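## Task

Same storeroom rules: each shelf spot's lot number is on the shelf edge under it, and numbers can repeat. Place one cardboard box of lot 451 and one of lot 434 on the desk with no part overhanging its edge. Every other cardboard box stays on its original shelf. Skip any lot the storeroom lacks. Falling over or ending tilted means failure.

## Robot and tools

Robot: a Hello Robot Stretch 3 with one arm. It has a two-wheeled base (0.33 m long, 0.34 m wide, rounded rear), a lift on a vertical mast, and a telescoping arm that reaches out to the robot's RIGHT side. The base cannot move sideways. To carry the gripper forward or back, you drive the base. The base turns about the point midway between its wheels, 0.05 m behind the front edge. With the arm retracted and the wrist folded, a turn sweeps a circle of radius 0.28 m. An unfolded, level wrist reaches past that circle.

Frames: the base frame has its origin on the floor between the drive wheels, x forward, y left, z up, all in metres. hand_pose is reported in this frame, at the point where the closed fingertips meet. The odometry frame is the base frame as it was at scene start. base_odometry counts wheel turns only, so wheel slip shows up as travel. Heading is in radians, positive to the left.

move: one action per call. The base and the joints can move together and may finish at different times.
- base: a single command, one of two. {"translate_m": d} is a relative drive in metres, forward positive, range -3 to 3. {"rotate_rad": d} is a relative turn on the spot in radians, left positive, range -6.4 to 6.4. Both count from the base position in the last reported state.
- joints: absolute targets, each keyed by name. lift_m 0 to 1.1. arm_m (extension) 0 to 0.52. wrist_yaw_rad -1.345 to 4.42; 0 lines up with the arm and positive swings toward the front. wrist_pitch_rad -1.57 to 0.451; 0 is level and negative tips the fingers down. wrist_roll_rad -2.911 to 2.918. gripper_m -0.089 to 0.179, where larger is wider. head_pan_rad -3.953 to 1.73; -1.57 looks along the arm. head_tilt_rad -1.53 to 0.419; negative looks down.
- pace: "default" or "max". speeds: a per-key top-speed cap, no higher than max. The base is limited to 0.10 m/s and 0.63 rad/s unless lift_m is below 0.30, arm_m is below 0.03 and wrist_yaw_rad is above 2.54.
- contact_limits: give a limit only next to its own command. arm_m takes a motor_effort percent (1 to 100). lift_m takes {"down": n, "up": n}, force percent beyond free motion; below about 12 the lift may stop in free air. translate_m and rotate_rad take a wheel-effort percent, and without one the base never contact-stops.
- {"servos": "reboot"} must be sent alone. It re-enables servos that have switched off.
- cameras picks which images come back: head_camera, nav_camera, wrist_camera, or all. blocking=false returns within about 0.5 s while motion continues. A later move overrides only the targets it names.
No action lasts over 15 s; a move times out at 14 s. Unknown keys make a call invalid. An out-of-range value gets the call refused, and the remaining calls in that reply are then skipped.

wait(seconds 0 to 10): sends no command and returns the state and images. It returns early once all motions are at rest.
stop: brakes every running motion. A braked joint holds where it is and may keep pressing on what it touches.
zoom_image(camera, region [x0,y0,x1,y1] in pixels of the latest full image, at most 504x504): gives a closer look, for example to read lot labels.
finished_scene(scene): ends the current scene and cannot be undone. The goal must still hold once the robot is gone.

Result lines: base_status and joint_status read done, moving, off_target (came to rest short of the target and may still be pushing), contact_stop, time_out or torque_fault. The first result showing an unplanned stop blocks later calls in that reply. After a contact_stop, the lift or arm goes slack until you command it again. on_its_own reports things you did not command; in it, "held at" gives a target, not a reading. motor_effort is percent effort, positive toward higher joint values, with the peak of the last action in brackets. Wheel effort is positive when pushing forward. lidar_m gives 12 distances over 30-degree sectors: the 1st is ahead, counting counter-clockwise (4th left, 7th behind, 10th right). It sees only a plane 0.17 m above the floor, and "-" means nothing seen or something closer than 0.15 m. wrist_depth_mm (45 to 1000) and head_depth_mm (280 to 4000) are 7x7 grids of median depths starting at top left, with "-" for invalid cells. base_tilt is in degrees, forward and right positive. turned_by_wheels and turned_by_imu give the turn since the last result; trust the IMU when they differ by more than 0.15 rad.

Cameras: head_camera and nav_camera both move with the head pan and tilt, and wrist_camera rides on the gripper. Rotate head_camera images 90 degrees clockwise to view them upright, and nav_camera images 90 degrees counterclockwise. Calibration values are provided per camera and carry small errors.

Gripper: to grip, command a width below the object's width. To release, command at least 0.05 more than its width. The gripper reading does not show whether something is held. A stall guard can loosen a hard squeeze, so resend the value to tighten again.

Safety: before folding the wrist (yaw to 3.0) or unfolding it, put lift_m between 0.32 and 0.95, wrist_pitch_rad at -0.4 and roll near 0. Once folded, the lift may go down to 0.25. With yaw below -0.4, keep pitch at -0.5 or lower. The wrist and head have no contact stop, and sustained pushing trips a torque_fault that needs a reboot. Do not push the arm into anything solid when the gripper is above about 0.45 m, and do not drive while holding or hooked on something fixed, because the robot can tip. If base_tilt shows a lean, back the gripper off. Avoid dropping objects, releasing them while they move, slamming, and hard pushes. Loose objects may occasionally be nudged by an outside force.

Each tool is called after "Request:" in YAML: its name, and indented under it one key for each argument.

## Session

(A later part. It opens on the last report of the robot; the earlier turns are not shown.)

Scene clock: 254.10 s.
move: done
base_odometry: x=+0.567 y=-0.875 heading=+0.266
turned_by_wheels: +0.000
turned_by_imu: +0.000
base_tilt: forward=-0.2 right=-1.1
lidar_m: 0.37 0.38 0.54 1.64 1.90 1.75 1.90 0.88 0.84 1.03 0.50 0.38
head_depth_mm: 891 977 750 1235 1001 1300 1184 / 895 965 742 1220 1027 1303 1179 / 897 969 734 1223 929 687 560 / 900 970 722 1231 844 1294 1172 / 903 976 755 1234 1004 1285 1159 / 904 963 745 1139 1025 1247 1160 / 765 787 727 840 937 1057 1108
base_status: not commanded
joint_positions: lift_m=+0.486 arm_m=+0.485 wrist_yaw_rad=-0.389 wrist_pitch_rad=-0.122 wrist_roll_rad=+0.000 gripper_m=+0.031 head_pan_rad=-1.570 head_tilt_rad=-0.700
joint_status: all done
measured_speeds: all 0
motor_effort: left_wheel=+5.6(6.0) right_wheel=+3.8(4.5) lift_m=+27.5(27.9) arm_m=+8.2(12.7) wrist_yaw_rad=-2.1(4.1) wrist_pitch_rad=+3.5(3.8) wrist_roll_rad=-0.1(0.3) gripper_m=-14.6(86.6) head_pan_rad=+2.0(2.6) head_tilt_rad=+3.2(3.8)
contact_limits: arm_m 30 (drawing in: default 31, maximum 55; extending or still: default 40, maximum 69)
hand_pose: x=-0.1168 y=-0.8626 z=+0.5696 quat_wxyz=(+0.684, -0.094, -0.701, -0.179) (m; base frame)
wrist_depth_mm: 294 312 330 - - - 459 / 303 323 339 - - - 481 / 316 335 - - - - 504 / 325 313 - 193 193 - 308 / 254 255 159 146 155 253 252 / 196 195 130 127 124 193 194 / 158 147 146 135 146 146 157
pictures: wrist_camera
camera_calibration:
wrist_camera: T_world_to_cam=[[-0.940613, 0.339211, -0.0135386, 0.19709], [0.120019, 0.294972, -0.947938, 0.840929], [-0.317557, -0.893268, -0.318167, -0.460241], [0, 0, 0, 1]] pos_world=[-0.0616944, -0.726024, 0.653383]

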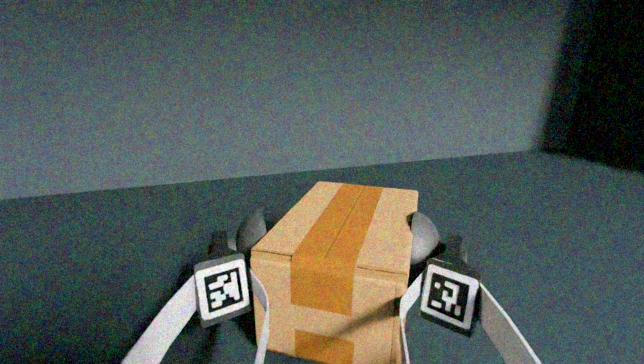

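Request:
move:
  joints: {"gripper_m": 0.005}
  cameras: []

Request:
move:
  joints: {"lift_m": 0.55}
  cameras: ["wrist_camera"]

Scene clock: 259.60 s.
move: done
base_odometry: x=+0.567 y=-0.875 heading=+0.266
turned_by_wheels: +0.000
turned_by_imu: +0.000
base_tilt: forward=-0.2 right=-1.3
lidar_m: 0.37 0.38 0.54 1.63 1.90 1.75 1.90 0.89 0.84 1.03 0.50 0.38
head_depth_mm: 890 977 751 1231 1001 1301 1193 / 894 963 742 1220 1023 1312 1180 / 899 970 730 1231 932 685 561 / 900 973 721 1226 847 1289 1169 / 903 978 755 1234 1004 1286 1159 / 905 963 746 1144 1030 1248 1163 / 768 788 726 839 939 1056 1108
base_status: not commanded
joint_positions: lift_m=+0.486 arm_m=+0.485 wrist_yaw_rad=-0.389 wrist_pitch_rad=-0.122 wrist_roll_rad=+0.000 gripper_m=+0.006 head_pan_rad=-1.570 head_tilt_rad=-0.700
joint_status: all done
measured_speeds: all 0
motor_effort: left_wheel=+5.4(5.8) right_wheel=+3.6(4.4) lift_m=+28.9(28.9) arm_m=-0.3(1.7) wrist_yaw_rad=-1.1(2.3) wrist_pitch_rad=+3.5(3.8) wrist_roll_rad=-0.1(0.3) gripper_m=-23.1(95.6) head_pan_rad=+1.6(2.1) head_tilt_rad=+2.8(3.5)
contact_limits: arm_m 30 (drawing in: default 31, maximum 55; extending or still: default 40, maximum 69)
hand_pose: x=-0.1168 y=-0.8626 z=+0.5696 quat_wxyz=(+0.684, -0.094, -0.701, -0.179) (m; base frame)
wrist_depth_mm: 293 314 332 - - - 455 / 303 324 339 - - - 478 / 315 333 - - - - 502 / 326 314 - 193 193 - 311 / 255 254 161 146 155 254 253 / 195 195 129 127 124 193 193 / 158 146 151 136 146 146 157
pictures: none
No camera images: "cameras" was empty.

Scene clock: 261.00 s.
move: done
base_odometry: x=+0.567 y=-0.875 heading=+0.266
turned_by_wheels: +0.000
turned_by_imu: +0.000
base_tilt: forward=-0.1 right=-1.1
lidar_m: 0.37 0.38 0.54 1.63 1.89 1.75 1.90 0.89 0.84 1.03 0.50 0.38
head_depth_mm: 891 976 751 1231 1001 1302 1184 / 892 969 742 1225 1024 1308 1140 / 896 973 733 1220 765 609 1128 / 900 976 721 1235 940 1294 1170 / 904 976 756 1233 999 1284 1168 / 904 966 745 1140 1025 1250 1155 / 768 789 727 843 941 1055 1113
base_status: not commanded
joint_positions: lift_m=+0.550 arm_m=+0.485 wrist_yaw_rad=-0.389 wrist_pitch_rad=-0.126 wrist_roll_rad=+0.000 gripper_m=+0.009 head_pan_rad=-1.570 head_tilt_rad=-0.700
joint_status: all done
measured_speeds: all 0
motor_effort: left_wheel=+5.3(5.8) right_wheel=+3.4(4.3) lift_m=+29.4(34.5) arm_m=-2.7(3.5) wrist_yaw_rad=-1.6(3.2) wrist_pitch_rad=+4.2(4.3) wrist_roll_rad=+0.1(0.3) gripper_m=-9.9(23.3) head_pan_rad=+2.1(2.2) head_tilt_rad=+3.2(3.3)
contact_limits: arm_m 30 (drawing in: default 31, maximum 55; extending or still: default 40, maximum 69)
hand_pose: x=-0.1167 y=-0.8624 z=+0.6327 quat_wxyz=(+0.684, -0.093, -0.701, -0.180) (m; base frame)
wrist_depth_mm: 295 310 333 - - - 458 / 303 324 338 - - - 481 / 318 335 - - - - 500 / 329 - - 195 - - 510 / 339 - 152 146 146 - - / 299 297 129 126 123 297 296 / 242 102 225 135 225 225 241
pictures: wrist_camera
camera_calibration:
wrist_camera: T_world_to_cam=[[-0.940592, 0.339262, -0.0136877, 0.198097], [0.12124, 0.297933, -0.946856, 0.902671], [-0.317155, -0.892265, -0.321365, -0.436961], [0, 0, 0, 1]] pos_world=[-0.0616957, -0.726027, 0.716987]

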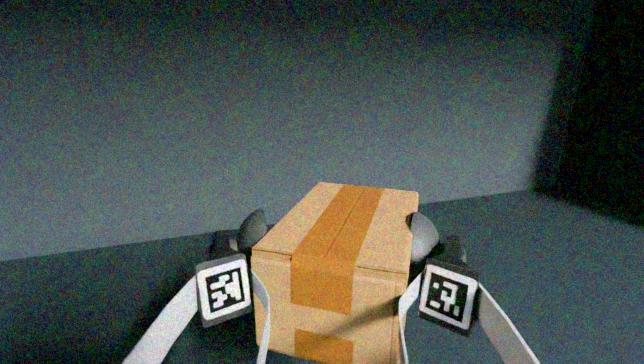

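Request:
move:
  joints: {"arm_m": 0.0}
  cameras: []

Request:
move:
  base: {"translate_m": -0.73}
  joints: {"lift_m": 0.8, "wrist_yaw_rad": 0, "head_pan_rad": -3.14, "head_tilt_rad": -0.5}
  cameras: ["wrist_camera","head_camera"]

Scene clock: 277.23 s.
move: done
base_odometry: x=+0.567 y=-0.875 heading=+0.266
turned_by_wheels: +0.000
turned_by_imu: +0.000
base_tilt: forward=-0.4 right=-1.1
lidar_m: 0.37 0.38 0.54 1.64 1.90 1.75 1.90 0.88 0.84 1.03 0.51 0.38
head_depth_mm: 893 977 751 1239 1006 1296 1184 / 895 962 743 1222 1024 1304 1161 / 894 970 734 1226 1015 1298 1107 / 901 975 723 1230 1010 1293 1167 / 902 977 754 1234 1005 1283 1163 / 903 965 747 1149 1028 1241 1158 / 768 788 728 841 940 1053 1113
base_status: not commanded
joint_positions: lift_m=+0.550 arm_m=+0.001 wrist_yaw_rad=-0.389 wrist_pitch_rad=-0.126 wrist_roll_rad=+0.000 gripper_m=+0.009 head_pan_rad=-1.570 head_tilt_rad=-0.700
joint_status: all done
measured_speeds: all 0
motor_effort: left_wheel=+5.5(6.2) right_wheel=+4.5(4.8) lift_m=+26.8(27.0) arm_m=-11.9(15.2) wrist_yaw_rad=-0.7(3.4) wrist_pitch_rad=+4.3(4.3) wrist_roll_rad=+0.0(0.4) gripper_m=-10.1(10.6) head_pan_rad=+1.8(2.1) head_tilt_rad=+2.1(3.4)
hand_pose: x=-0.1167 y=-0.3780 z=+0.6327 quat_wxyz=(+0.684, -0.093, -0.701, -0.180) (m; base frame)
wrist_depth_mm: - - - - - - - / - - - - 912 - - / 706 - - - 929 - 562 / - - - 194 - 567 - / - - 151 146 147 612 - / - - 129 127 124 634 - / - 95 - 136 128 119 -
pictures: none
No camera images: "cameras" was empty.

Scene clock: 285.67 s.
move: done
base_odometry: x=-0.138 y=-1.067 heading=+0.266
turned_by_wheels: +0.000
turned_by_imu: +0.000
base_tilt: forward=-0.3 right=-1.2
lidar_m: 1.09 1.14 1.60 3.61 1.23 1.21 1.18 0.97 1.09 0.63 1.12 1.12
head_depth_mm: 968 1044 1138 1246 1378 1525 1398 / 968 1048 1144 1251 1385 1521 301 / 970 1048 1142 1249 1394 1513 298 / 972 1054 1148 1260 1391 1519 1301 / 977 1053 1152 1265 1402 1517 1304 / 979 1057 1147 1265 1398 1530 1294 / 988 1077 1172 1293 1436 1528 1294
base_status: done
joint_positions: lift_m=+0.800 arm_m=+0.001 wrist_yaw_rad=-0.003 wrist_pitch_rad=-0.126 wrist_roll_rad=+0.000 gripper_m=+0.009 head_pan_rad=-3.140 head_tilt_rad=-0.500
joint_status: all done
measured_speeds: all 0
motor_effort: left_wheel=-8.2(12.2) right_wheel=-2.4(11.9) lift_m=+23.7(34.8) arm_m=+0.0(12.5) wrist_yaw_rad=+2.4(5.2) wrist_pitch_rad=+4.3(4.4) wrist_roll_rad=-0.2(0.6) gripper_m=-10.4(10.6) head_pan_rad=+3.6(4.5) head_tilt_rad=-4.2(6.0)
hand_pose: x=-0.0222 y=-0.3967 z=+0.8827 quat_wxyz=(+0.706, +0.044, -0.705, -0.046) (m; base frame)
wrist_depth_mm: - - 350 - - - - / - - 366 - - - - / - - 386 - - - - / - - 405 195 - - - / - - 152 146 146 - - / - - 129 127 124 625 - / - 94 147 135 127 109 -
pictures: head_camera (sideways), wrist_camera
camera_calibration:
head_camera: T_world_to_cam=[[0.432378, 0.04696, -0.900469, 1.18459], [-0.0269087, -0.997526, -0.0649423, 0.0843365], [-0.901291, 0.05231, -0.430045, 0.520773], [0, 0, 0, 1]] pos_world=[-0.0405519, 0.00125813, 1.29611]
wrist_camera: T_world_to_cam=[[-0.999113, -0.0397932, -0.0137894, -0.0191692], [0.000247992, 0.32186, -0.946787, 0.995934], [0.0421139, -0.945951, -0.321564, 0.0756117], [0, 0, 0, 1]] pos_world=[-0.0225835, -0.249789, 0.966987]

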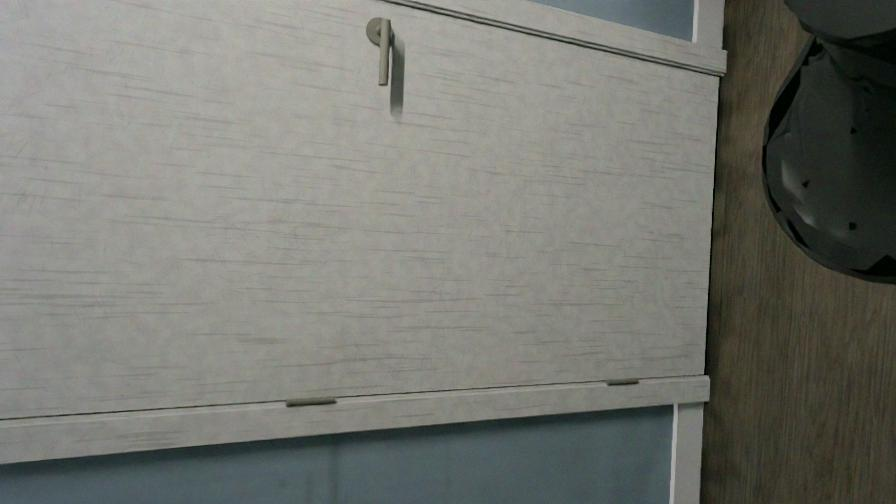

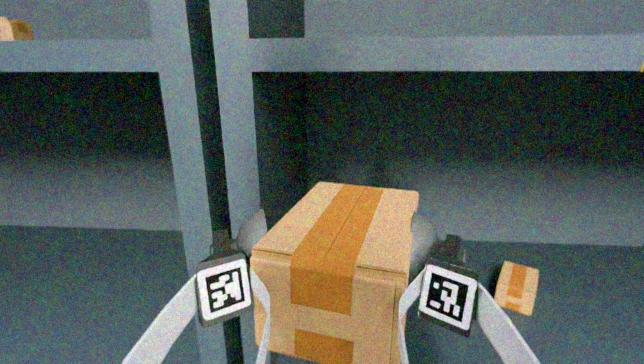

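Request:
move:
  base: {"rotate_rad": -1.571}
  joints: {"head_pan_rad": -2.3, "head_tilt_rad": -0.5}
  pace: "max"
  cameras: ["head_camera","nav_camera"]

Scene clock: 294.93 s.
move: done
base_odometry: x=-0.138 y=-1.067 heading=-1.304
turned_by_wheels: -1.571
turned_by_imu: -1.547
base_tilt: forward=-0.2 right=-1.2
lidar_m: 0.63 1.13 1.12 1.09 1.15 1.62 3.62 1.22 1.20 1.18 0.97 1.10
head_depth_mm: 1701 1889 2051 1380 1873 1632 1328 / 1530 1683 1853 1371 1930 1611 1313 / 1393 1524 1695 1437 1832 1555 1310 / 1278 1387 1528 1650 1843 1598 1307 / 1181 1278 1394 1527 1679 1594 1299 / 1100 1179 1272 1385 1515 1558 1294 / 1005 1081 1160 1263 1376 1474 1293
base_status: done
joint_positions: lift_m=+0.800 arm_m=+0.001 wrist_yaw_rad=-0.002 wrist_pitch_rad=-0.126 wrist_roll_rad=+0.000 gripper_m=+0.009 head_pan_rad=-2.299 head_tilt_rad=-0.500
joint_status: all done
measured_speeds: all 0
motor_effort: left_wheel=+7.9(11.8) right_wheel=-8.9(14.2) lift_m=+25.1(25.3) arm_m=+0.4(6.1) wrist_yaw_rad=+0.7(3.2) wrist_pitch_rad=+4.3(4.4) wrist_roll_rad=-0.1(0.3) gripper_m=-9.9(10.5) head_pan_rad=-2.6(5.6) head_tilt_rad=-3.0(8.9)
hand_pose: x=-0.0221 y=-0.3967 z=+0.8827 quat_wxyz=(+0.706, +0.044, -0.705, -0.046) (m; base frame)
wrist_depth_mm: - - - - - - 794 / - - - - - - - / - - 962 - - 882 - / - - - 195 - 918 - / - - 155 146 147 - - / - - 129 127 124 - - / - - - 136 132 - -
pictures: head_camera (sideways), nav_camera (sideways)
camera_calibration:
head_camera: T_world_to_cam=[[0.25342, 0.353488, -0.900458, 1.18566], [0.725298, -0.685367, -0.0649267, 0.079689], [-0.640095, -0.636647, -0.430069, 0.519237], [0, 0, 0, 1]] pos_world=[-0.0259056, -0.0339274, 1.29611]
nav_camera: T_world_to_cam=[[-0.291008, -0.351635, 0.889757, -1.11303], [-0.7571, 0.653214, 0.0105323, 0.0410801], [-0.584906, -0.67057, -0.456313, 0.550634], [0, 0, 0, 1]] pos_world=[0.0292706, -0.0489756, 1.24116]

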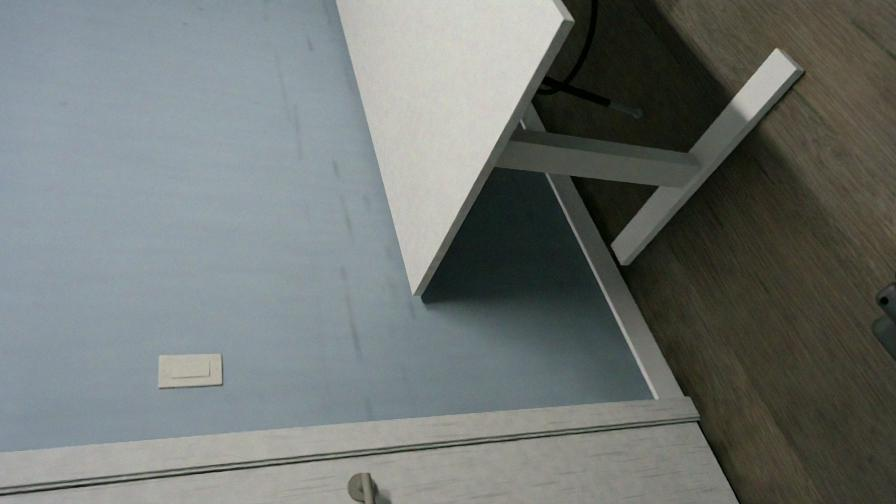

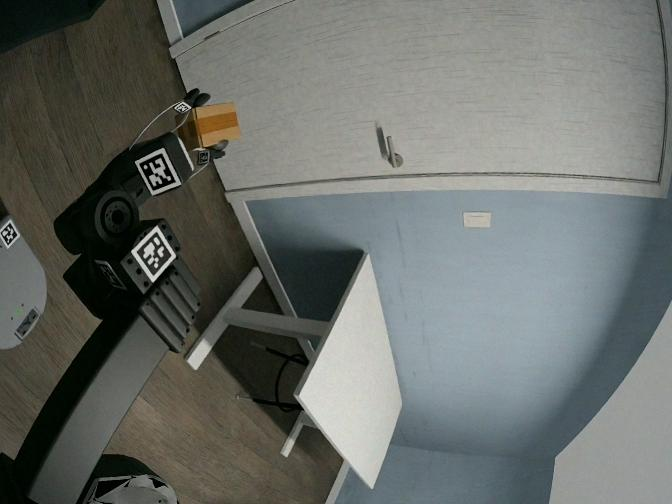

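Request:
move:
  base: {"rotate_rad": -0.045}
  cameras: []

Request:
move:
  base: {"translate_m": -1.3}
  joints: {"head_pan_rad": -1.4, "head_tilt_rad": -0.6}
  cameras: ["head_camera","nav_camera"]

Scene clock: 317.33 s.
move: done
base_odometry: x=-0.138 y=-1.067 heading=-1.349
turned_by_wheels: -0.045
turned_by_imu: -0.044
base_tilt: forward=-0.2 right=-1.2
lidar_m: 0.63 0.64 1.13 1.09 1.13 1.55 3.60 1.22 1.22 1.17 0.97 1.06
head_depth_mm: 1810 2054 2210 1378 1874 1635 1330 / 1605 1788 1973 1361 1931 1604 1320 / 1457 1606 1777 1440 1519 1560 1306 / 1334 1455 1590 1634 1918 1600 1298 / 1229 1316 1440 1563 1733 1600 1299 / 1131 1209 1307 1417 1566 1581 1290 / 1045 1120 1183 1271 1392 1478 1285
base_status: done
joint_positions: lift_m=+0.800 arm_m=+0.001 wrist_yaw_rad=-0.002 wrist_pitch_rad=-0.126 wrist_roll_rad=+0.000 gripper_m=+0.009 head_pan_rad=-2.300 head_tilt_rad=-0.500
joint_status: not commanded
measured_speeds: all 0
motor_effort: left_wheel=+8.7(11.8) right_wheel=-10.0(12.2) lift_m=+24.8(25.9) arm_m=-11.4(11.4) wrist_yaw_rad=+2.1(2.9) wrist_pitch_rad=+4.3(4.3) wrist_roll_rad=-0.2(0.3) gripper_m=-10.1(10.4) head_pan_rad=-3.0(3.6) head_tilt_rad=-3.8(4.1)
hand_pose: x=-0.0221 y=-0.3967 z=+0.8827 quat_wxyz=(+0.706, +0.044, -0.705, -0.046) (m; base frame)
wrist_depth_mm: - - - - - 817 - / - - - - - 868 - / - - - - - 903 - / - - - 195 - 932 - / - - 156 146 155 - - / - - 130 127 124 - - / - - - 136 131 - -
pictures: none
No camera images: "cameras" was empty.

Scene clock: 331.47 s.
move: done
base_odometry: x=-0.424 y=+0.201 heading=-1.349
turned_by_wheels: +0.000
turned_by_imu: +0.000
base_tilt: forward=-0.2 right=-1.1
lidar_m: 1.91 1.55 1.14 1.09 1.13 1.56 2.36 1.18 0.56 0.56 0.79 1.67
head_depth_mm: 942 1029 1139 1130 840 670 963 / 954 1047 1157 1121 835 489 339 / 975 1061 1184 1113 830 486 313 / 992 1084 1209 1099 821 640 1227 / 1005 1103 1226 1091 817 671 1217 / 1025 1120 1252 1080 812 669 1183 / 1042 1145 1285 1421 805 685 1215
base_status: done
joint_positions: lift_m=+0.800 arm_m=+0.001 wrist_yaw_rad=-0.002 wrist_pitch_rad=-0.126 wrist_roll_rad=+0.000 gripper_m=+0.009 head_pan_rad=-1.400 head_tilt_rad=-0.600
joint_status: all done
measured_speeds: all 0
motor_effort: left_wheel=-5.3(10.4) right_wheel=-6.6(15.2) lift_m=+26.8(27.5) arm_m=-0.5(13.2) wrist_yaw_rad=+0.6(3.2) wrist_pitch_rad=+4.3(4.4) wrist_roll_rad=+0.2(0.3) gripper_m=-10.0(10.7) head_pan_rad=-3.5(5.5) head_tilt_rad=+3.7(7.1)
hand_pose: x=-0.0221 y=-0.3967 z=+0.8827 quat_wxyz=(+0.706, +0.044, -0.705, -0.046) (m; base frame)
wrist_depth_mm: - - - - - - - / 922 - - - - - - / 979 - - - - - - / - - - 194 - - - / - - 150 146 146 - - / - - 129 127 124 - - / - 94 - 135 127 109 -
pictures: head_camera (sideways), nav_camera (sideways)
camera_calibration:
head_camera: T_world_to_cam=[[-0.134014, 0.504653, -0.852858, 1.12588], [0.986679, 0.148038, -0.0674445, 0.0813967], [0.0922195, -0.850535, -0.517769, 0.628859], [0, 0, 0, 1]] pos_world=[0.0125779, -0.0453618, 1.29131]
nav_camera: T_world_to_cam=[[0.10902, -0.53181, 0.839817, -1.05032], [-0.98224, -0.187423, 0.00882372, 0.0446956], [0.152709, -0.825864, -0.542797, 0.658748], [0, 0, 0, 1]] pos_world=[0.0578115, -0.00615929, 1.23925]

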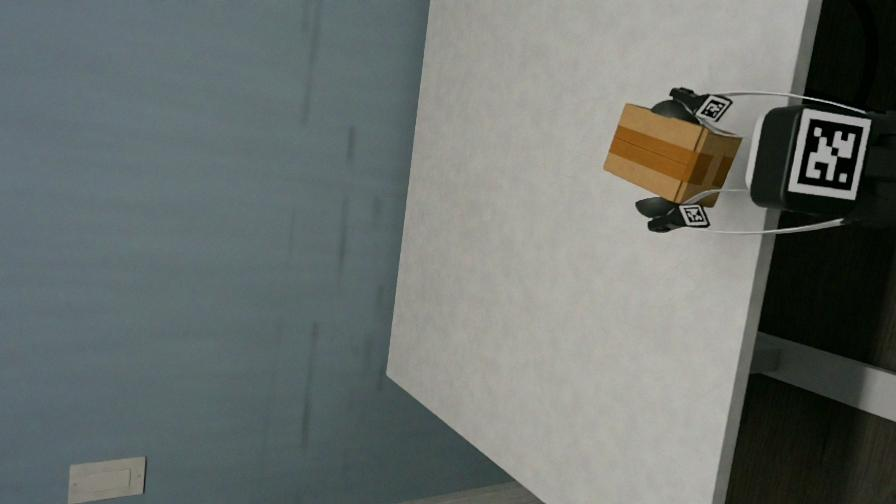

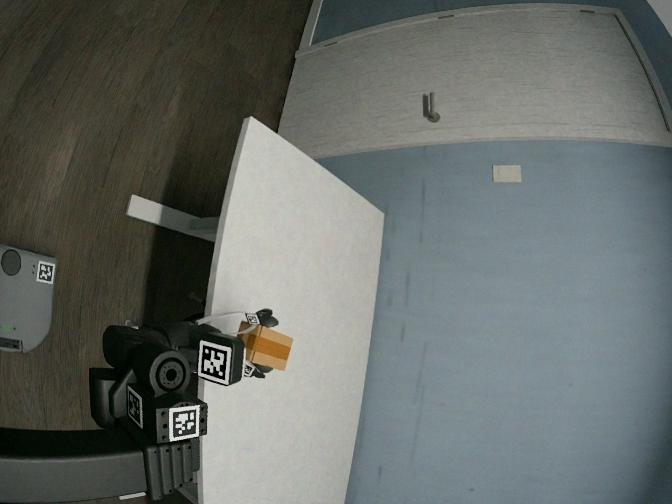

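Request:
move:
  joints: {"arm_m": 0.2, "lift_m": 0.7}
  cameras: []

Request:
move:
  joints: {"lift_m": 0.675}
  speeds: {"lift_m": 0.03}
  cameras: ["wrist_camera"]

Request:
move:
  joints: {"lift_m": 0.667}
  speeds: {"lift_m": 0.03}
  cameras: ["wrist_camera"]

Scene clock: 342.53 s.
move: done
base_odometry: x=-0.424 y=+0.201 heading=-1.349
turned_by_wheels: +0.000
turned_by_imu: +0.000
base_tilt: forward=-0.3 right=-1.1
lidar_m: 1.92 1.55 1.13 1.09 1.13 1.55 2.37 1.17 0.56 0.56 0.80 1.66
head_depth_mm: 942 1030 1135 1132 841 452 375 / 957 1046 1154 1130 836 441 441 / 971 1064 1179 1108 719 510 1157 / 991 1087 1199 1101 822 659 1227 / 1006 1105 1228 1094 815 670 1223 / 1024 1127 1252 1079 808 669 1186 / 1041 1148 1293 1420 805 684 1215
base_status: not commanded
joint_positions: lift_m=+0.700 arm_m=+0.200 wrist_yaw_rad=-0.002 wrist_pitch_rad=-0.126 wrist_roll_rad=+0.000 gripper_m=+0.009 head_pan_rad=-1.400 head_tilt_rad=-0.600
joint_status: all done
measured_speeds: all 0
motor_effort: left_wheel=-5.8(5.8) right_wheel=-5.9(7.3) lift_m=+29.7(29.9) arm_m=+12.5(15.3) wrist_yaw_rad=+1.2(3.4) wrist_pitch_rad=+4.4(4.5) wrist_roll_rad=-0.2(0.3) gripper_m=-10.1(10.5) head_pan_rad=-2.7(3.9) head_tilt_rad=+3.2(4.2)
hand_pose: x=-0.0221 y=-0.5961 z=+0.7825 quat_wxyz=(+0.706, +0.044, -0.705, -0.046) (m; base frame)
wrist_depth_mm: - - - - - - - / - - - - - - - / - - - - - - - / - - - 194 - - - / - - 151 146 146 - - / - - 130 127 124 - - / - 95 - 135 127 109 -
pictures: none
No camera images: "cameras" was empty.

Scene clock: 343.80 s.
move: done
base_odometry: x=-0.424 y=+0.201 heading=-1.349
turned_by_wheels: +0.000
turned_by_imu: +0.000
base_tilt: forward=-0.3 right=-1.2
lidar_m: 1.91 1.55 1.13 1.09 1.13 1.56 2.36 1.17 0.56 0.56 0.79 1.67
head_depth_mm: 942 1032 1139 1137 840 669 392 / 955 1049 1157 1123 834 467 447 / 971 1070 1181 1104 828 539 1150 / 988 1085 1203 1097 823 657 1223 / 1008 1108 1227 1094 815 671 1216 / 1018 1125 1255 1073 809 670 1190 / 1034 1152 1281 1424 805 686 1209
base_status: not commanded
joint_positions: lift_m=+0.675 arm_m=+0.200 wrist_yaw_rad=-0.002 wrist_pitch_rad=-0.126 wrist_roll_rad=+0.000 gripper_m=+0.009 head_pan_rad=-1.400 head_tilt_rad=-0.600
joint_status: all done
measured_speeds: all 0
motor_effort: left_wheel=-5.3(5.7) right_wheel=-5.9(6.8) lift_m=+24.1(25.6) arm_m=+11.4(13.0) wrist_yaw_rad=+2.8(2.9) wrist_pitch_rad=+4.3(4.4) wrist_roll_rad=-0.2(0.5) gripper_m=-9.8(10.5) head_pan_rad=-2.8(3.5) head_tilt_rad=+3.0(3.9)
hand_pose: x=-0.0221 y=-0.5961 z=+0.7575 quat_wxyz=(+0.706, +0.044, -0.705, -0.046) (m; base frame)
wrist_depth_mm: - - - - - - - / - - - - - - - / - - - - - - - / - - - 195 - - - / - - 151 146 146 - - / - - 129 127 124 - - / - 95 - 135 127 109 -
pictures: wrist_camera
camera_calibration:
wrist_camera: T_world_to_cam=[[-0.999092, -0.0403239, -0.0137778, -0.0289759], [0.0000434714, 0.322361, -0.946617, 0.941842], [0.0426127, -0.945758, -0.322067, -0.15269], [0, 0, 0, 1]] pos_world=[-0.022484, -0.449189, 0.841988]

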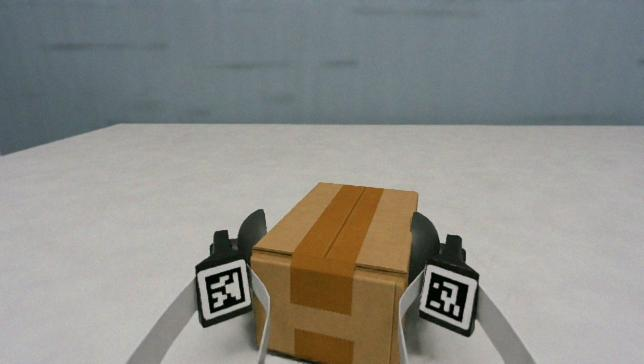

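Scene clock: 344.50 s.
move: done
base_odometry: x=-0.424 y=+0.201 heading=-1.349
turned_by_wheels: +0.000
turned_by_imu: +0.000
base_tilt: forward=-0.3 right=-1.1
lidar_m: 1.91 1.55 1.13 1.09 1.13 1.56 2.36 1.18 0.56 0.56 0.80 1.67
head_depth_mm: 940 1026 1130 1135 841 671 403 / 956 1055 1156 1121 834 470 451 / 972 1067 1181 1106 825 546 610 / 984 1086 1207 1097 823 656 1231 / 1009 1106 1218 1092 815 671 1225 / 1020 1131 1251 1083 811 669 1191 / 1043 1149 1278 1411 807 684 1214
base_status: not commanded
joint_positions: lift_m=+0.667 arm_m=+0.200 wrist_yaw_rad=-0.002 wrist_pitch_rad=-0.105 wrist_roll_rad=+0.000 gripper_m=+0.009 head_pan_rad=-1.400 head_tilt_rad=-0.600
joint_status: all done
measured_speeds: all 0
motor_effort: left_wheel=-4.9(5.8) right_wheel=-6.3(6.9) lift_m=+21.8(25.0) arm_m=+10.3(11.5) wrist_yaw_rad=+1.6(2.6) wrist_pitch_rad=+0.5(4.4) wrist_roll_rad=+0.3(0.3) gripper_m=-10.0(10.5) head_pan_rad=-3.0(3.2) head_tilt_rad=+2.8(3.9)
hand_pose: x=-0.0221 y=-0.5973 z=+0.7549 quat_wxyz=(+0.706, +0.037, -0.706, -0.038) (m; base frame)
wrist_depth_mm: - - - - - - - / - - - - - - - / - - - - - - - / - - - 181 - - - / - - 152 146 146 - - / - - 130 127 124 - - / - 94 - 135 127 109 -
pictures: wrist_camera
camera_calibration:
wrist_camera: T_world_to_cam=[[-0.999092, -0.0406064, -0.0129151, -0.0298792], [0.0000407313, 0.302184, -0.95325, 0.932624], [0.0426107, -0.952384, -0.301908, -0.173807], [0, 0, 0, 1]] pos_world=[-0.022484, -0.448569, 0.836164]

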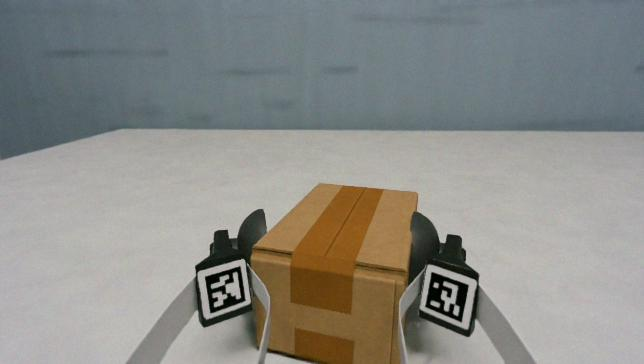

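Touched down gently. Release.

Request:
move:
  joints: {"gripper_m": 0.179}
  cameras: ["wrist_camera"]

Request:
move:
  joints: {"arm_m": 0.0}
  cameras: ["wrist_camera"]

Scene clock: 354.80 s.
move: done
base_odometry: x=-0.424 y=+0.201 heading=-1.349
turned_by_wheels: +0.000
turned_by_imu: +0.000
base_tilt: forward=-0.2 right=-1.2
lidar_m: 1.91 1.55 1.13 1.09 1.13 1.55 2.36 1.17 0.56 0.56 0.80 1.67
head_depth_mm: 942 1029 1131 1132 841 669 403 / 960 1045 1157 1121 833 471 452 / 976 1068 1184 1114 796 549 610 / 989 1088 1204 1096 823 655 1230 / 1004 1104 1230 1090 814 671 1215 / 1021 1130 1254 1077 811 671 1188 / 1042 1153 1273 1421 804 685 1217
base_status: not commanded
joint_positions: lift_m=+0.667 arm_m=+0.200 wrist_yaw_rad=-0.002 wrist_pitch_rad=-0.114 wrist_roll_rad=+0.000 gripper_m=+0.179 head_pan_rad=-1.400 head_tilt_rad=-0.600
joint_status: all done
measured_speeds: all 0
motor_effort: left_wheel=-5.4(5.8) right_wheel=-5.6(6.9) lift_m=+29.3(29.3) arm_m=+2.8(6.4) wrist_yaw_rad=+2.8(3.2) wrist_pitch_rad=+2.2(2.3) wrist_roll_rad=-0.1(0.3) gripper_m=+0.4(83.3) head_pan_rad=-2.7(3.3) head_tilt_rad=+2.4(3.4)
hand_pose: x=-0.0221 y=-0.5968 z=+0.7525 quat_wxyz=(+0.706, +0.040, -0.706, -0.042) (m; base frame)
wrist_depth_mm: - - - - - - - / - - - - - - - / - - - - - - - / - - - 186 - - - / - 142 - 140 149 - - / - 126 137 126 122 - - / - - - 135 127 - 105
pictures: wrist_camera
camera_calibration:
wrist_camera: T_world_to_cam=[[-0.999092, -0.0404834, -0.0132976, -0.0295299], [0.0000446288, 0.311073, -0.950386, 0.933373], [0.0426114, -0.949524, -0.310788, -0.165699], [0, 0, 0, 1]] pos_world=[-0.022484, -0.448878, 0.835175]

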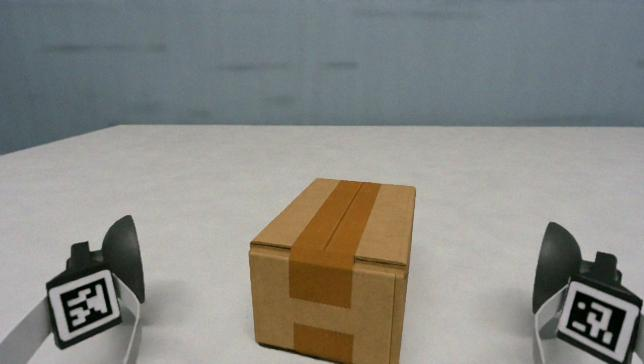

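Scene clock: 357.50 s.
move: done
base_odometry: x=-0.424 y=+0.201 heading=-1.349
turned_by_wheels: +0.000
turned_by_imu: +0.000
base_tilt: forward=-0.4 right=-1.3
lidar_m: 1.91 1.55 1.14 1.09 1.13 1.56 2.36 1.18 0.56 0.56 0.79 1.67
head_depth_mm: 942 1030 1133 1137 839 670 950 / 958 1057 1157 1124 833 666 952 / 978 1066 1176 1110 800 662 1203 / 993 1085 1204 1100 824 659 1198 / 1008 1101 1222 1086 816 671 1219 / 1027 1129 1248 1079 814 671 1181 / 1038 1150 1277 1416 804 686 1209
base_status: not commanded
joint_positions: lift_m=+0.667 arm_m=+0.001 wrist_yaw_rad=-0.002 wrist_pitch_rad=-0.115 wrist_roll_rad=+0.000 gripper_m=+0.179 head_pan_rad=-1.400 head_tilt_rad=-0.600
joint_status: all done
measured_speeds: all 0
motor_effort: left_wheel=-5.1(5.9) right_wheel=-6.3(6.8) lift_m=+29.6(31.4) arm_m=-12.4(15.1) wrist_yaw_rad=+1.6(3.1) wrist_pitch_rad=+2.3(2.4) wrist_roll_rad=+0.1(0.3) gripper_m=+0.3(1.1) head_pan_rad=-2.5(3.2) head_tilt_rad=+2.9(3.3)
hand_pose: x=-0.0221 y=-0.3973 z=+0.7524 quat_wxyz=(+0.706, +0.040, -0.706, -0.042) (m; base frame)
wrist_depth_mm: - - - - - - - / 922 - - - - - - / 946 - - 323 - - - / - - - 319 - - - / - 143 - - - - - / - 126 - - - - - / - - - - - - 105
pictures: wrist_camera
camera_calibration:
wrist_camera: T_world_to_cam=[[-0.999092, -0.0404768, -0.0133187, -0.0214382], [0.0000397827, 0.311674, -0.950189, 0.871331], [0.0426117, -0.949327, -0.311389, 0.0241863], [0, 0, 0, 1]] pos_world=[-0.022484, -0.249478, 0.835175]

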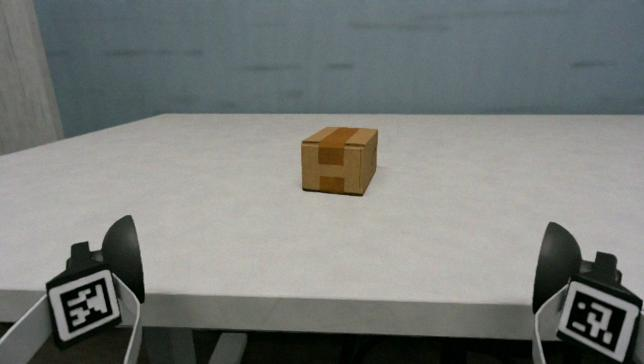

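Request:
move:
  joints: {"lift_m": 0.88, "wrist_pitch_rad": -0.4, "gripper_m": 0.06}
  pace: "max"
  cameras: []

Request:
move:
  base: {"translate_m": -0.3}
  joints: {"wrist_yaw_rad": 3.0}
  pace: "max"
  cameras: []

Request:
move:
  base: {"translate_m": -1.45}
  joints: {"lift_m": 0.28, "head_pan_rad": 1.4, "head_tilt_rad": -0.4}
  pace: "max"
  cameras: ["nav_camera","head_camera"]

Scene clock: 372.93 s.
move: done
base_odometry: x=-0.424 y=+0.201 heading=-1.349
turned_by_wheels: +0.000
turned_by_imu: +0.000
base_tilt: forward=-0.3 right=-1.1
lidar_m: 1.91 1.55 1.13 1.09 1.14 1.55 2.36 1.17 0.56 0.56 0.80 1.67
head_depth_mm: 940 1032 1131 1138 844 670 - / 959 1045 1153 1120 839 306 285 / 975 1067 1181 1110 801 297 299 / 991 1089 1209 1098 820 639 1227 / 1004 1102 1229 1088 818 669 1225 / 1025 1127 1253 1078 811 669 1192 / 1048 1151 1278 1418 806 685 1208
base_status: not commanded
joint_positions: lift_m=+0.880 arm_m=+0.001 wrist_yaw_rad=-0.002 wrist_pitch_rad=-0.413 wrist_roll_rad=+0.000 gripper_m=+0.060 head_pan_rad=-1.400 head_tilt_rad=-0.600
joint_status: all done
measured_speeds: all 0
motor_effort: left_wheel=-5.1(5.8) right_wheel=-6.5(6.7) lift_m=+29.5(35.2) arm_m=-7.4(9.8) wrist_yaw_rad=+1.9(2.8) wrist_pitch_rad=+1.9(4.2) wrist_roll_rad=-0.1(0.3) gripper_m=+1.0(81.9) head_pan_rad=-2.6(2.8) head_tilt_rad=+2.1(2.7)
hand_pose: x=-0.0221 y=-0.3705 z=+0.8937 quat_wxyz=(+0.692, +0.144, -0.692, -0.146) (m; base frame)
wrist_depth_mm: - - - - - - - / 970 - - - - - - / - - - - - - - / - - - 420 - - - / - - 154 409 147 - - / - - 128 - 125 - - / - - - - - - -
pictures: none
No camera images: "cameras" was empty.

Scene clock: 376.90 s.
move: done
base_odometry: x=-0.490 y=+0.494 heading=-1.349
turned_by_wheels: +0.000
turned_by_imu: +0.000
base_tilt: forward=-0.3 right=-1.2
lidar_m: 2.21 1.55 1.13 1.09 1.14 2.15 2.07 1.69 0.96 0.56 0.56 1.67
head_depth_mm: 937 1033 1134 1131 840 670 - / 956 1052 1158 1123 838 665 598 / 973 1067 1177 1109 827 659 - / 991 1087 1200 1100 820 659 - / 1004 1103 1227 1091 814 655 1220 / 1020 1125 1255 1078 766 669 1213 / 1040 1152 1284 1071 805 687 1210
base_status: done
joint_positions: lift_m=+0.880 arm_m=+0.001 wrist_yaw_rad=+2.997 wrist_pitch_rad=-0.413 wrist_roll_rad=+0.000 gripper_m=+0.060 head_pan_rad=-1.400 head_tilt_rad=-0.600
joint_status: all done
measured_speeds: all 0
motor_effort: left_wheel=-3.5(11.9) right_wheel=-7.9(14.6) lift_m=+23.9(29.9) arm_m=-3.4(7.7) wrist_yaw_rad=+1.5(7.0) wrist_pitch_rad=+2.0(2.1) wrist_roll_rad=+0.2(0.3) gripper_m=+0.6(1.0) head_pan_rad=-2.2(2.9) head_tilt_rad=+1.4(3.0)
hand_pose: x=+0.0112 y=+0.0771 z=+0.8937 quat_wxyz=(+0.195, +0.700, +0.095, +0.680) (m; base frame)
wrist_depth_mm: - 137 - - - - - / - 147 - - - - - / - 162 - - - - - / - 183 - - - - - / - - 196 - - - - / - - 128 - 125 - - / - - 264 - - - -
pictures: none
No camera images: "cameras" was empty.

Scene clock: 385.70 s.
move: done
base_odometry: x=-0.810 y=+1.908 heading=-1.348
turned_by_wheels: +0.000
turned_by_imu: -0.001
base_tilt: forward=-0.4 right=-1.3
lidar_m: 3.63 1.56 1.17 1.51 0.90 0.65 0.63 0.65 0.90 1.19 1.10 1.07
head_depth_mm: 982 1052 1129 1219 1330 1452 1433 / 970 1028 1105 1190 1289 1422 1421 / 1181 1206 1224 1241 1309 1407 1411 / 2206 2362 2481 2658 2307 1714 1397 / 2154 2282 2456 2633 2340 1749 1397 / 2104 2265 2410 2572 2363 1756 1394 / 2088 2211 2364 2510 2335 1740 1382
base_status: done
joint_positions: lift_m=+0.280 arm_m=+0.001 wrist_yaw_rad=+2.997 wrist_pitch_rad=-0.414 wrist_roll_rad=+0.000 gripper_m=+0.060 head_pan_rad=+1.400 head_tilt_rad=-0.400
joint_status: all done
measured_speeds: all 0
motor_effort: left_wheel=+0.7(13.6) right_wheel=-9.7(16.2) lift_m=+30.0(31.3) arm_m=+4.6(5.4) wrist_yaw_rad=+2.0(3.7) wrist_pitch_rad=+2.1(2.3) wrist_roll_rad=+0.1(0.4) gripper_m=+0.2(1.0) head_pan_rad=-2.8(5.3) head_tilt_rad=-4.0(7.2)
hand_pose: x=+0.0111 y=+0.0770 z=+0.2935 quat_wxyz=(+0.195, +0.700, +0.095, +0.680) (m; base frame)
wrist_depth_mm: - 137 - - - - - / - 148 - - - - - / 863 161 859 902 881 880 866 / 738 185 662 712 699 697 702 / 604 576 194 590 159 586 580 / 514 508 129 312 126 494 495 / 432 98 258 271 424 421 433
pictures: head_camera (sideways), nav_camera (sideways)
camera_calibration:
head_camera: T_world_to_cam=[[-0.0122184, -0.343282, -0.939153, 1.23772], [-0.977052, 0.20384, -0.0617968, 0.0859868], [0.212651, 0.916846, -0.337895, 0.394029], [0, 0, 0, 1]] pos_world=[0.015346, 0.0460951, 1.30086]
nav_camera: T_world_to_cam=[[0.0452505, 0.362637, 0.930831, -1.16866], [0.987908, -0.154559, 0.0121886, 0.0282599], [0.148288, 0.919024, -0.365246, 0.427685], [0, 0, 0, 1]] pos_world=[-0.0384566, 0.0351143, 1.24369]

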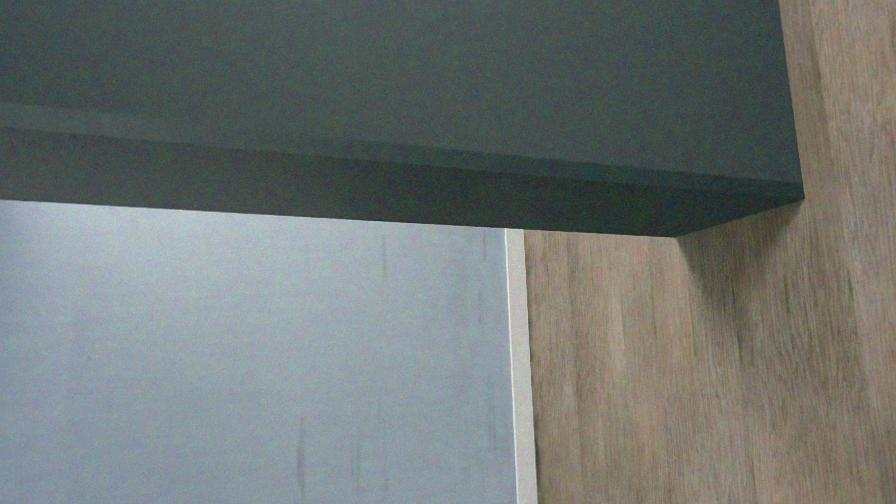

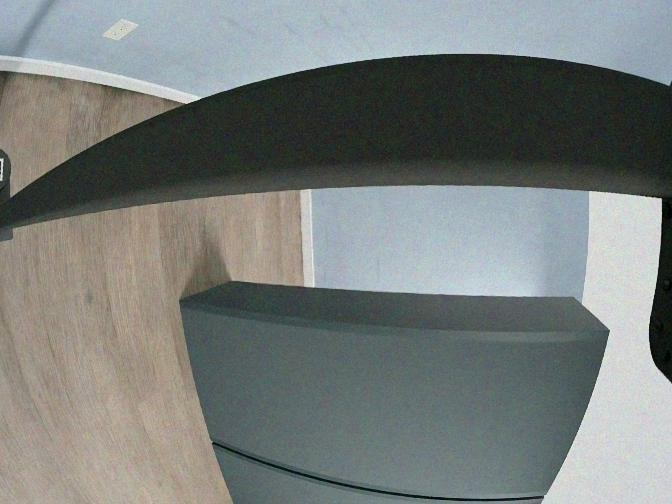

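Request:
move:
  base: {"rotate_rad": 1.585}
  joints: {"head_pan_rad": 0, "head_tilt_rad": -0.4}
  pace: "max"
  cameras: ["head_camera","nav_camera"]

Scene clock: 407.50 s.
move: done
base_odometry: x=-0.810 y=+1.908 heading=+0.236
turned_by_wheels: +1.585
turned_by_imu: +1.553
base_tilt: forward=-0.3 right=-1.2
lidar_m: 1.48 0.89 0.65 0.63 0.65 0.89 1.19 1.10 1.07 3.63 1.56 1.17
head_depth_mm: 1052 1039 1061 1134 1208 1312 1393 / 2168 2292 1460 1431 1406 1381 1386 / 2160 2310 2428 2657 2429 1781 1424 / 2142 2305 2444 2611 2399 1778 1405 / 2159 2277 2424 2642 2365 1751 1388 / 2147 2270 2438 2588 2370 1752 1386 / 1935 1968 1972 2005 2030 1735 1386
base_status: done
joint_positions: lift_m=+0.280 arm_m=+0.001 wrist_yaw_rad=+2.997 wrist_pitch_rad=-0.414 wrist_roll_rad=+0.000 gripper_m=+0.060 head_pan_rad=-0.007 head_tilt_rad=-0.400
joint_status: all done
measured_speeds: all 0
motor_effort: left_wheel=-6.8(14.7) right_wheel=+6.6(14.8) lift_m=+28.1(29.4) arm_m=+0.6(9.2) wrist_yaw_rad=+1.5(2.9) wrist_pitch_rad=+2.2(2.3) wrist_roll_rad=-0.3(0.3) gripper_m=+0.4(0.9) head_pan_rad=+3.7(5.1) head_tilt_rad=-2.8(5.8)
hand_pose: x=+0.0111 y=+0.0770 z=+0.2935 quat_wxyz=(+0.195, +0.700, +0.095, +0.680) (m; base frame)
wrist_depth_mm: 570 137 605 616 624 - - / 624 147 174 - - - - / - 161 170 - - - 790 / 705 183 219 708 704 694 701 / 598 580 195 590 159 577 577 / 513 512 129 311 126 496 491 / 434 98 258 269 428 423 431
pictures: head_camera (sideways), nav_camera (sideways)
camera_calibration:
head_camera: T_world_to_cam=[[-0.34086, -0.0439677, -0.939085, 1.23963], [0.041633, 0.99722, -0.0618011, 0.0798528], [0.939192, -0.0601625, -0.338082, 0.389876], [0, 0, 0, 1]] pos_world=[0.0530465, -0.00167144, 1.30086]
nav_camera: T_world_to_cam=[[0.365378, 0.0145593, 0.930745, -1.17051], [0.00877726, -0.999887, 0.0121952, 0.0342509], [0.930818, 0.00371352, -0.365465, 0.423194], [0, 0, 0, 1]] pos_world=[0.0334596, 0.0497172, 1.24369]

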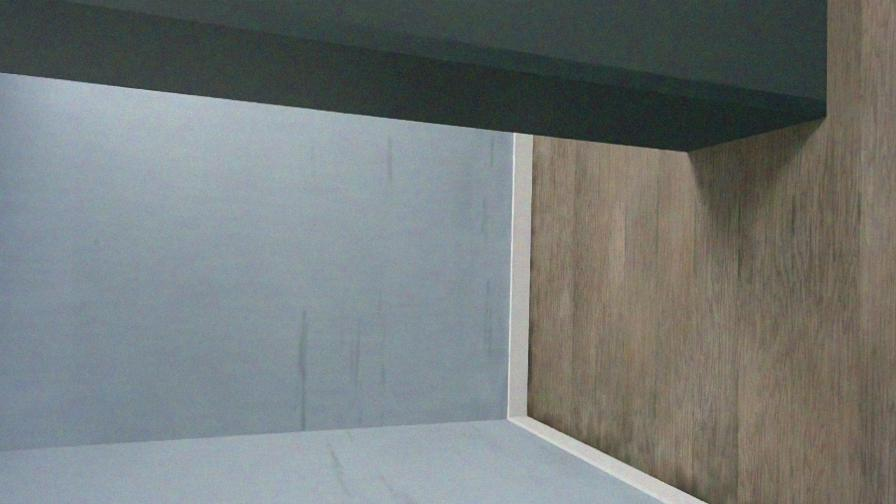

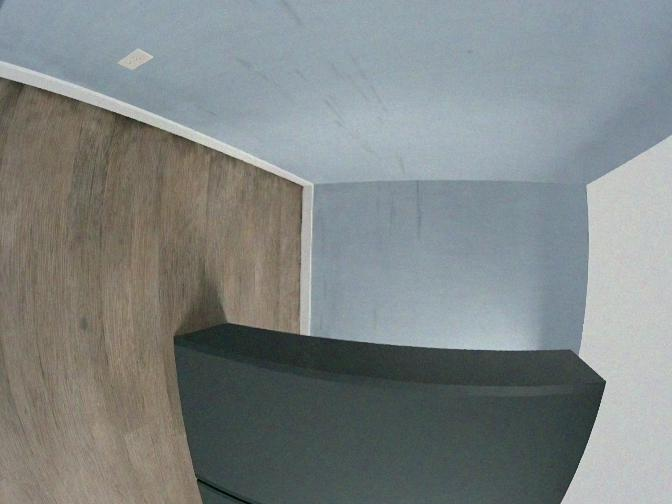

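Request:
move:
  base: {"translate_m": 2.08}
  joints: {"head_pan_rad": -1.57, "head_tilt_rad": -0.35}
  pace: "max"
  cameras: ["head_camera","nav_camera"]

Scene clock: 423.03 s.
move: done
base_odometry: x=+1.213 y=+2.395 heading=+0.236
turned_by_wheels: +0.000
turned_by_imu: +0.002
base_tilt: forward=-0.2 right=-1.2
lidar_m: 0.49 0.51 0.66 0.64 0.66 0.90 2.47 0.64 1.36 1.96 0.70 0.51
head_depth_mm: 1905 1955 2072 1375 1380 1470 1402 / 3059 2266 2114 2226 2314 1874 1491 / 3511 3663 3824 3470 2647 1893 1467 / 3517 3640 - - 2610 1883 1467 / 3373 3661 3854 - 2587 1845 1455 / 2189 2236 2290 2353 2343 1866 1452 / 1444 1462 1488 1515 1550 1575 1406
base_status: done
joint_positions: lift_m=+0.280 arm_m=+0.001 wrist_yaw_rad=+2.997 wrist_pitch_rad=-0.414 wrist_roll_rad=+0.000 gripper_m=+0.060 head_pan_rad=-1.570 head_tilt_rad=-0.350
joint_status: all done
measured_speeds: all 0
motor_effort: left_wheel=-2.5(12.9) right_wheel=+7.9(14.9) lift_m=+24.3(28.1) arm_m=-8.5(13.2) wrist_yaw_rad=+1.8(3.1) wrist_pitch_rad=+2.1(2.3) wrist_roll_rad=-0.1(0.4) gripper_m=+0.5(1.1) head_pan_rad=+3.5(5.2) head_tilt_rad=+4.8(7.8)
hand_pose: x=+0.0111 y=+0.0770 z=+0.2935 quat_wxyz=(+0.195, +0.700, +0.096, +0.680) (m; base frame)
wrist_depth_mm: 573 137 616 621 631 665 516 / 632 147 - - - 714 521 / - 161 170 - - 763 528 / 703 183 220 712 697 692 537 / 604 574 194 594 159 580 543 / 512 508 129 310 126 498 494 / 432 98 257 271 423 422 431
pictures: head_camera (sideways), nav_camera (sideways)
camera_calibration:
head_camera: T_world_to_cam=[[-0.0465325, 0.292838, -0.955029, 1.2587], [0.997519, -0.0369286, -0.0599261, 0.0715416], [-0.0528165, -0.955449, -0.290393, 0.333895], [0, 0, 0, 1]] pos_world=[0.00484173, -0.0469342, 1.30335]
nav_camera: T_world_to_cam=[[0.0173249, -0.317953, 0.947948, -1.1908], [-0.999789, -0.0159357, 0.0129273, 0.0394767], [0.010996, -0.947973, -0.318162, 0.367297], [0, 0, 0, 1]] pos_world=[0.05606, -0.0298018, 1.24517]

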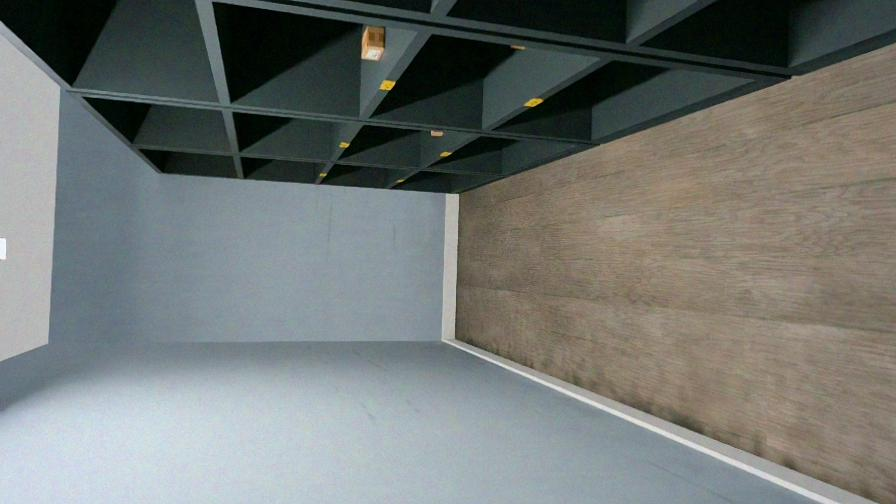

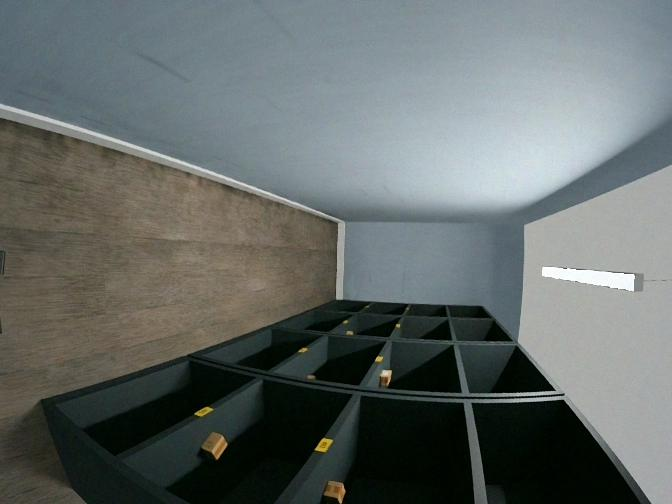

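Request:
zoom_image:
  camera: "head_camera"
  region: [300, 0, 560, 195]

Request:
zoom_image:
  camera: "nav_camera"
  region: [180, 390, 350, 504]

Request:
move:
  base: {"rotate_rad": -1.571}
  joints: {"head_pan_rad": -1.0, "head_tilt_rad": -0.4}
  pace: "max"
  cameras: ["head_camera","nav_camera"]

Scaled by 1.938 from the camera's 896x504 image, which has a finer 1280x720 frame.

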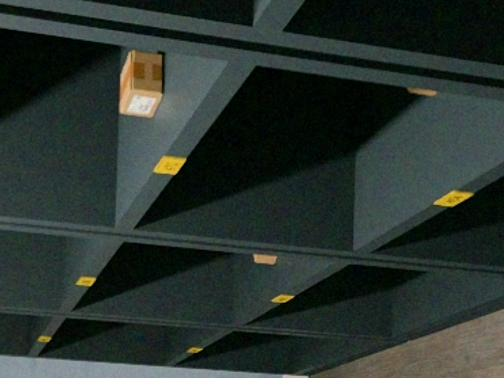

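Scaled by 2.965 from the camera's 672x504 image, which has a finer 792x594 frame.

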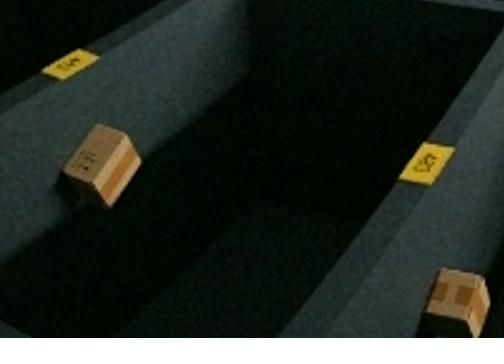

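Scene clock: 431.20 s.
move: done
base_odometry: x=+1.213 y=+2.395 heading=-1.335
turned_by_wheels: -1.571
turned_by_imu: -1.541
base_tilt: forward=-0.3 right=-1.1
lidar_m: 1.82 0.70 0.51 0.50 0.52 0.66 0.64 0.67 0.92 2.64 0.64 1.35
head_depth_mm: 2745 2885 3025 3156 2468 1795 1418 / 788 882 3016 3280 2446 1796 1422 / 649 707 776 861 967 1098 1280 / 550 591 637 696 762 845 944 / 535 1077 1158 778 701 970 858 / 740 1191 1276 897 1345 1044 1240 / 771 1278 1369 956 1410 1074 1306
base_status: done
joint_positions: lift_m=+0.280 arm_m=+0.001 wrist_yaw_rad=+2.997 wrist_pitch_rad=-0.414 wrist_roll_rad=+0.000 gripper_m=+0.060 head_pan_rad=-0.996 head_tilt_rad=-0.400
joint_status: all done
measured_speeds: all 0
motor_effort: left_wheel=+7.0(14.2) right_wheel=-7.5(14.9) lift_m=+23.1(24.5) arm_m=-12.4(13.1) wrist_yaw_rad=+1.3(3.1) wrist_pitch_rad=+2.1(2.3) wrist_roll_rad=-0.1(0.3) gripper_m=-0.1(1.0) head_pan_rad=-3.3(5.0) head_tilt_rad=-3.3(7.2)
hand_pose: x=+0.0111 y=+0.0770 z=+0.2935 quat_wxyz=(+0.195, +0.700, +0.096, +0.680) (m; base frame)
wrist_depth_mm: 471 137 485 498 509 524 529 / 510 147 520 537 541 - - / 541 161 170 - - - - / - 178 188 - - 665 670 / 603 562 194 593 159 585 577 / 510 512 128 312 126 495 493 / 434 98 260 269 425 419 431
pictures: head_camera (sideways), nav_camera (sideways)
camera_calibration:
head_camera: T_world_to_cam=[[-0.223471, 0.260165, -0.939348, 1.23933], [0.856369, 0.512659, -0.0617428, 0.0747309], [0.465502, -0.818227, -0.337362, 0.391821], [0, 0, 0, 1]] pos_world=[0.0305638, -0.0401432, 1.30096]
nav_camera: T_world_to_cam=[[0.212365, -0.296705, 0.931057, -1.16996], [-0.830819, -0.556409, 0.0121886, 0.0393646], [0.514432, -0.776129, -0.36467, 0.424687], [0, 0, 0, 1]] pos_world=[0.0626916, 0.00438184, 1.24369]

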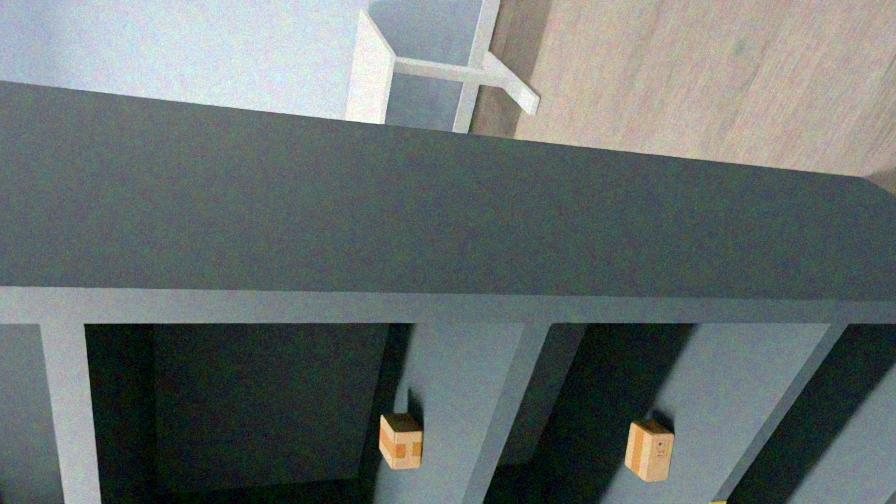

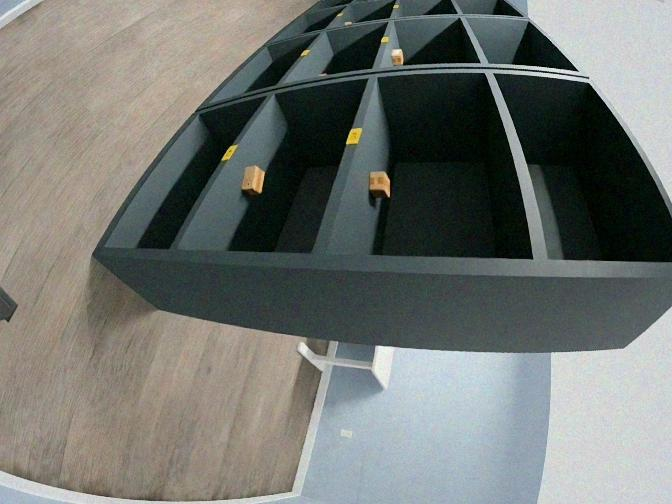

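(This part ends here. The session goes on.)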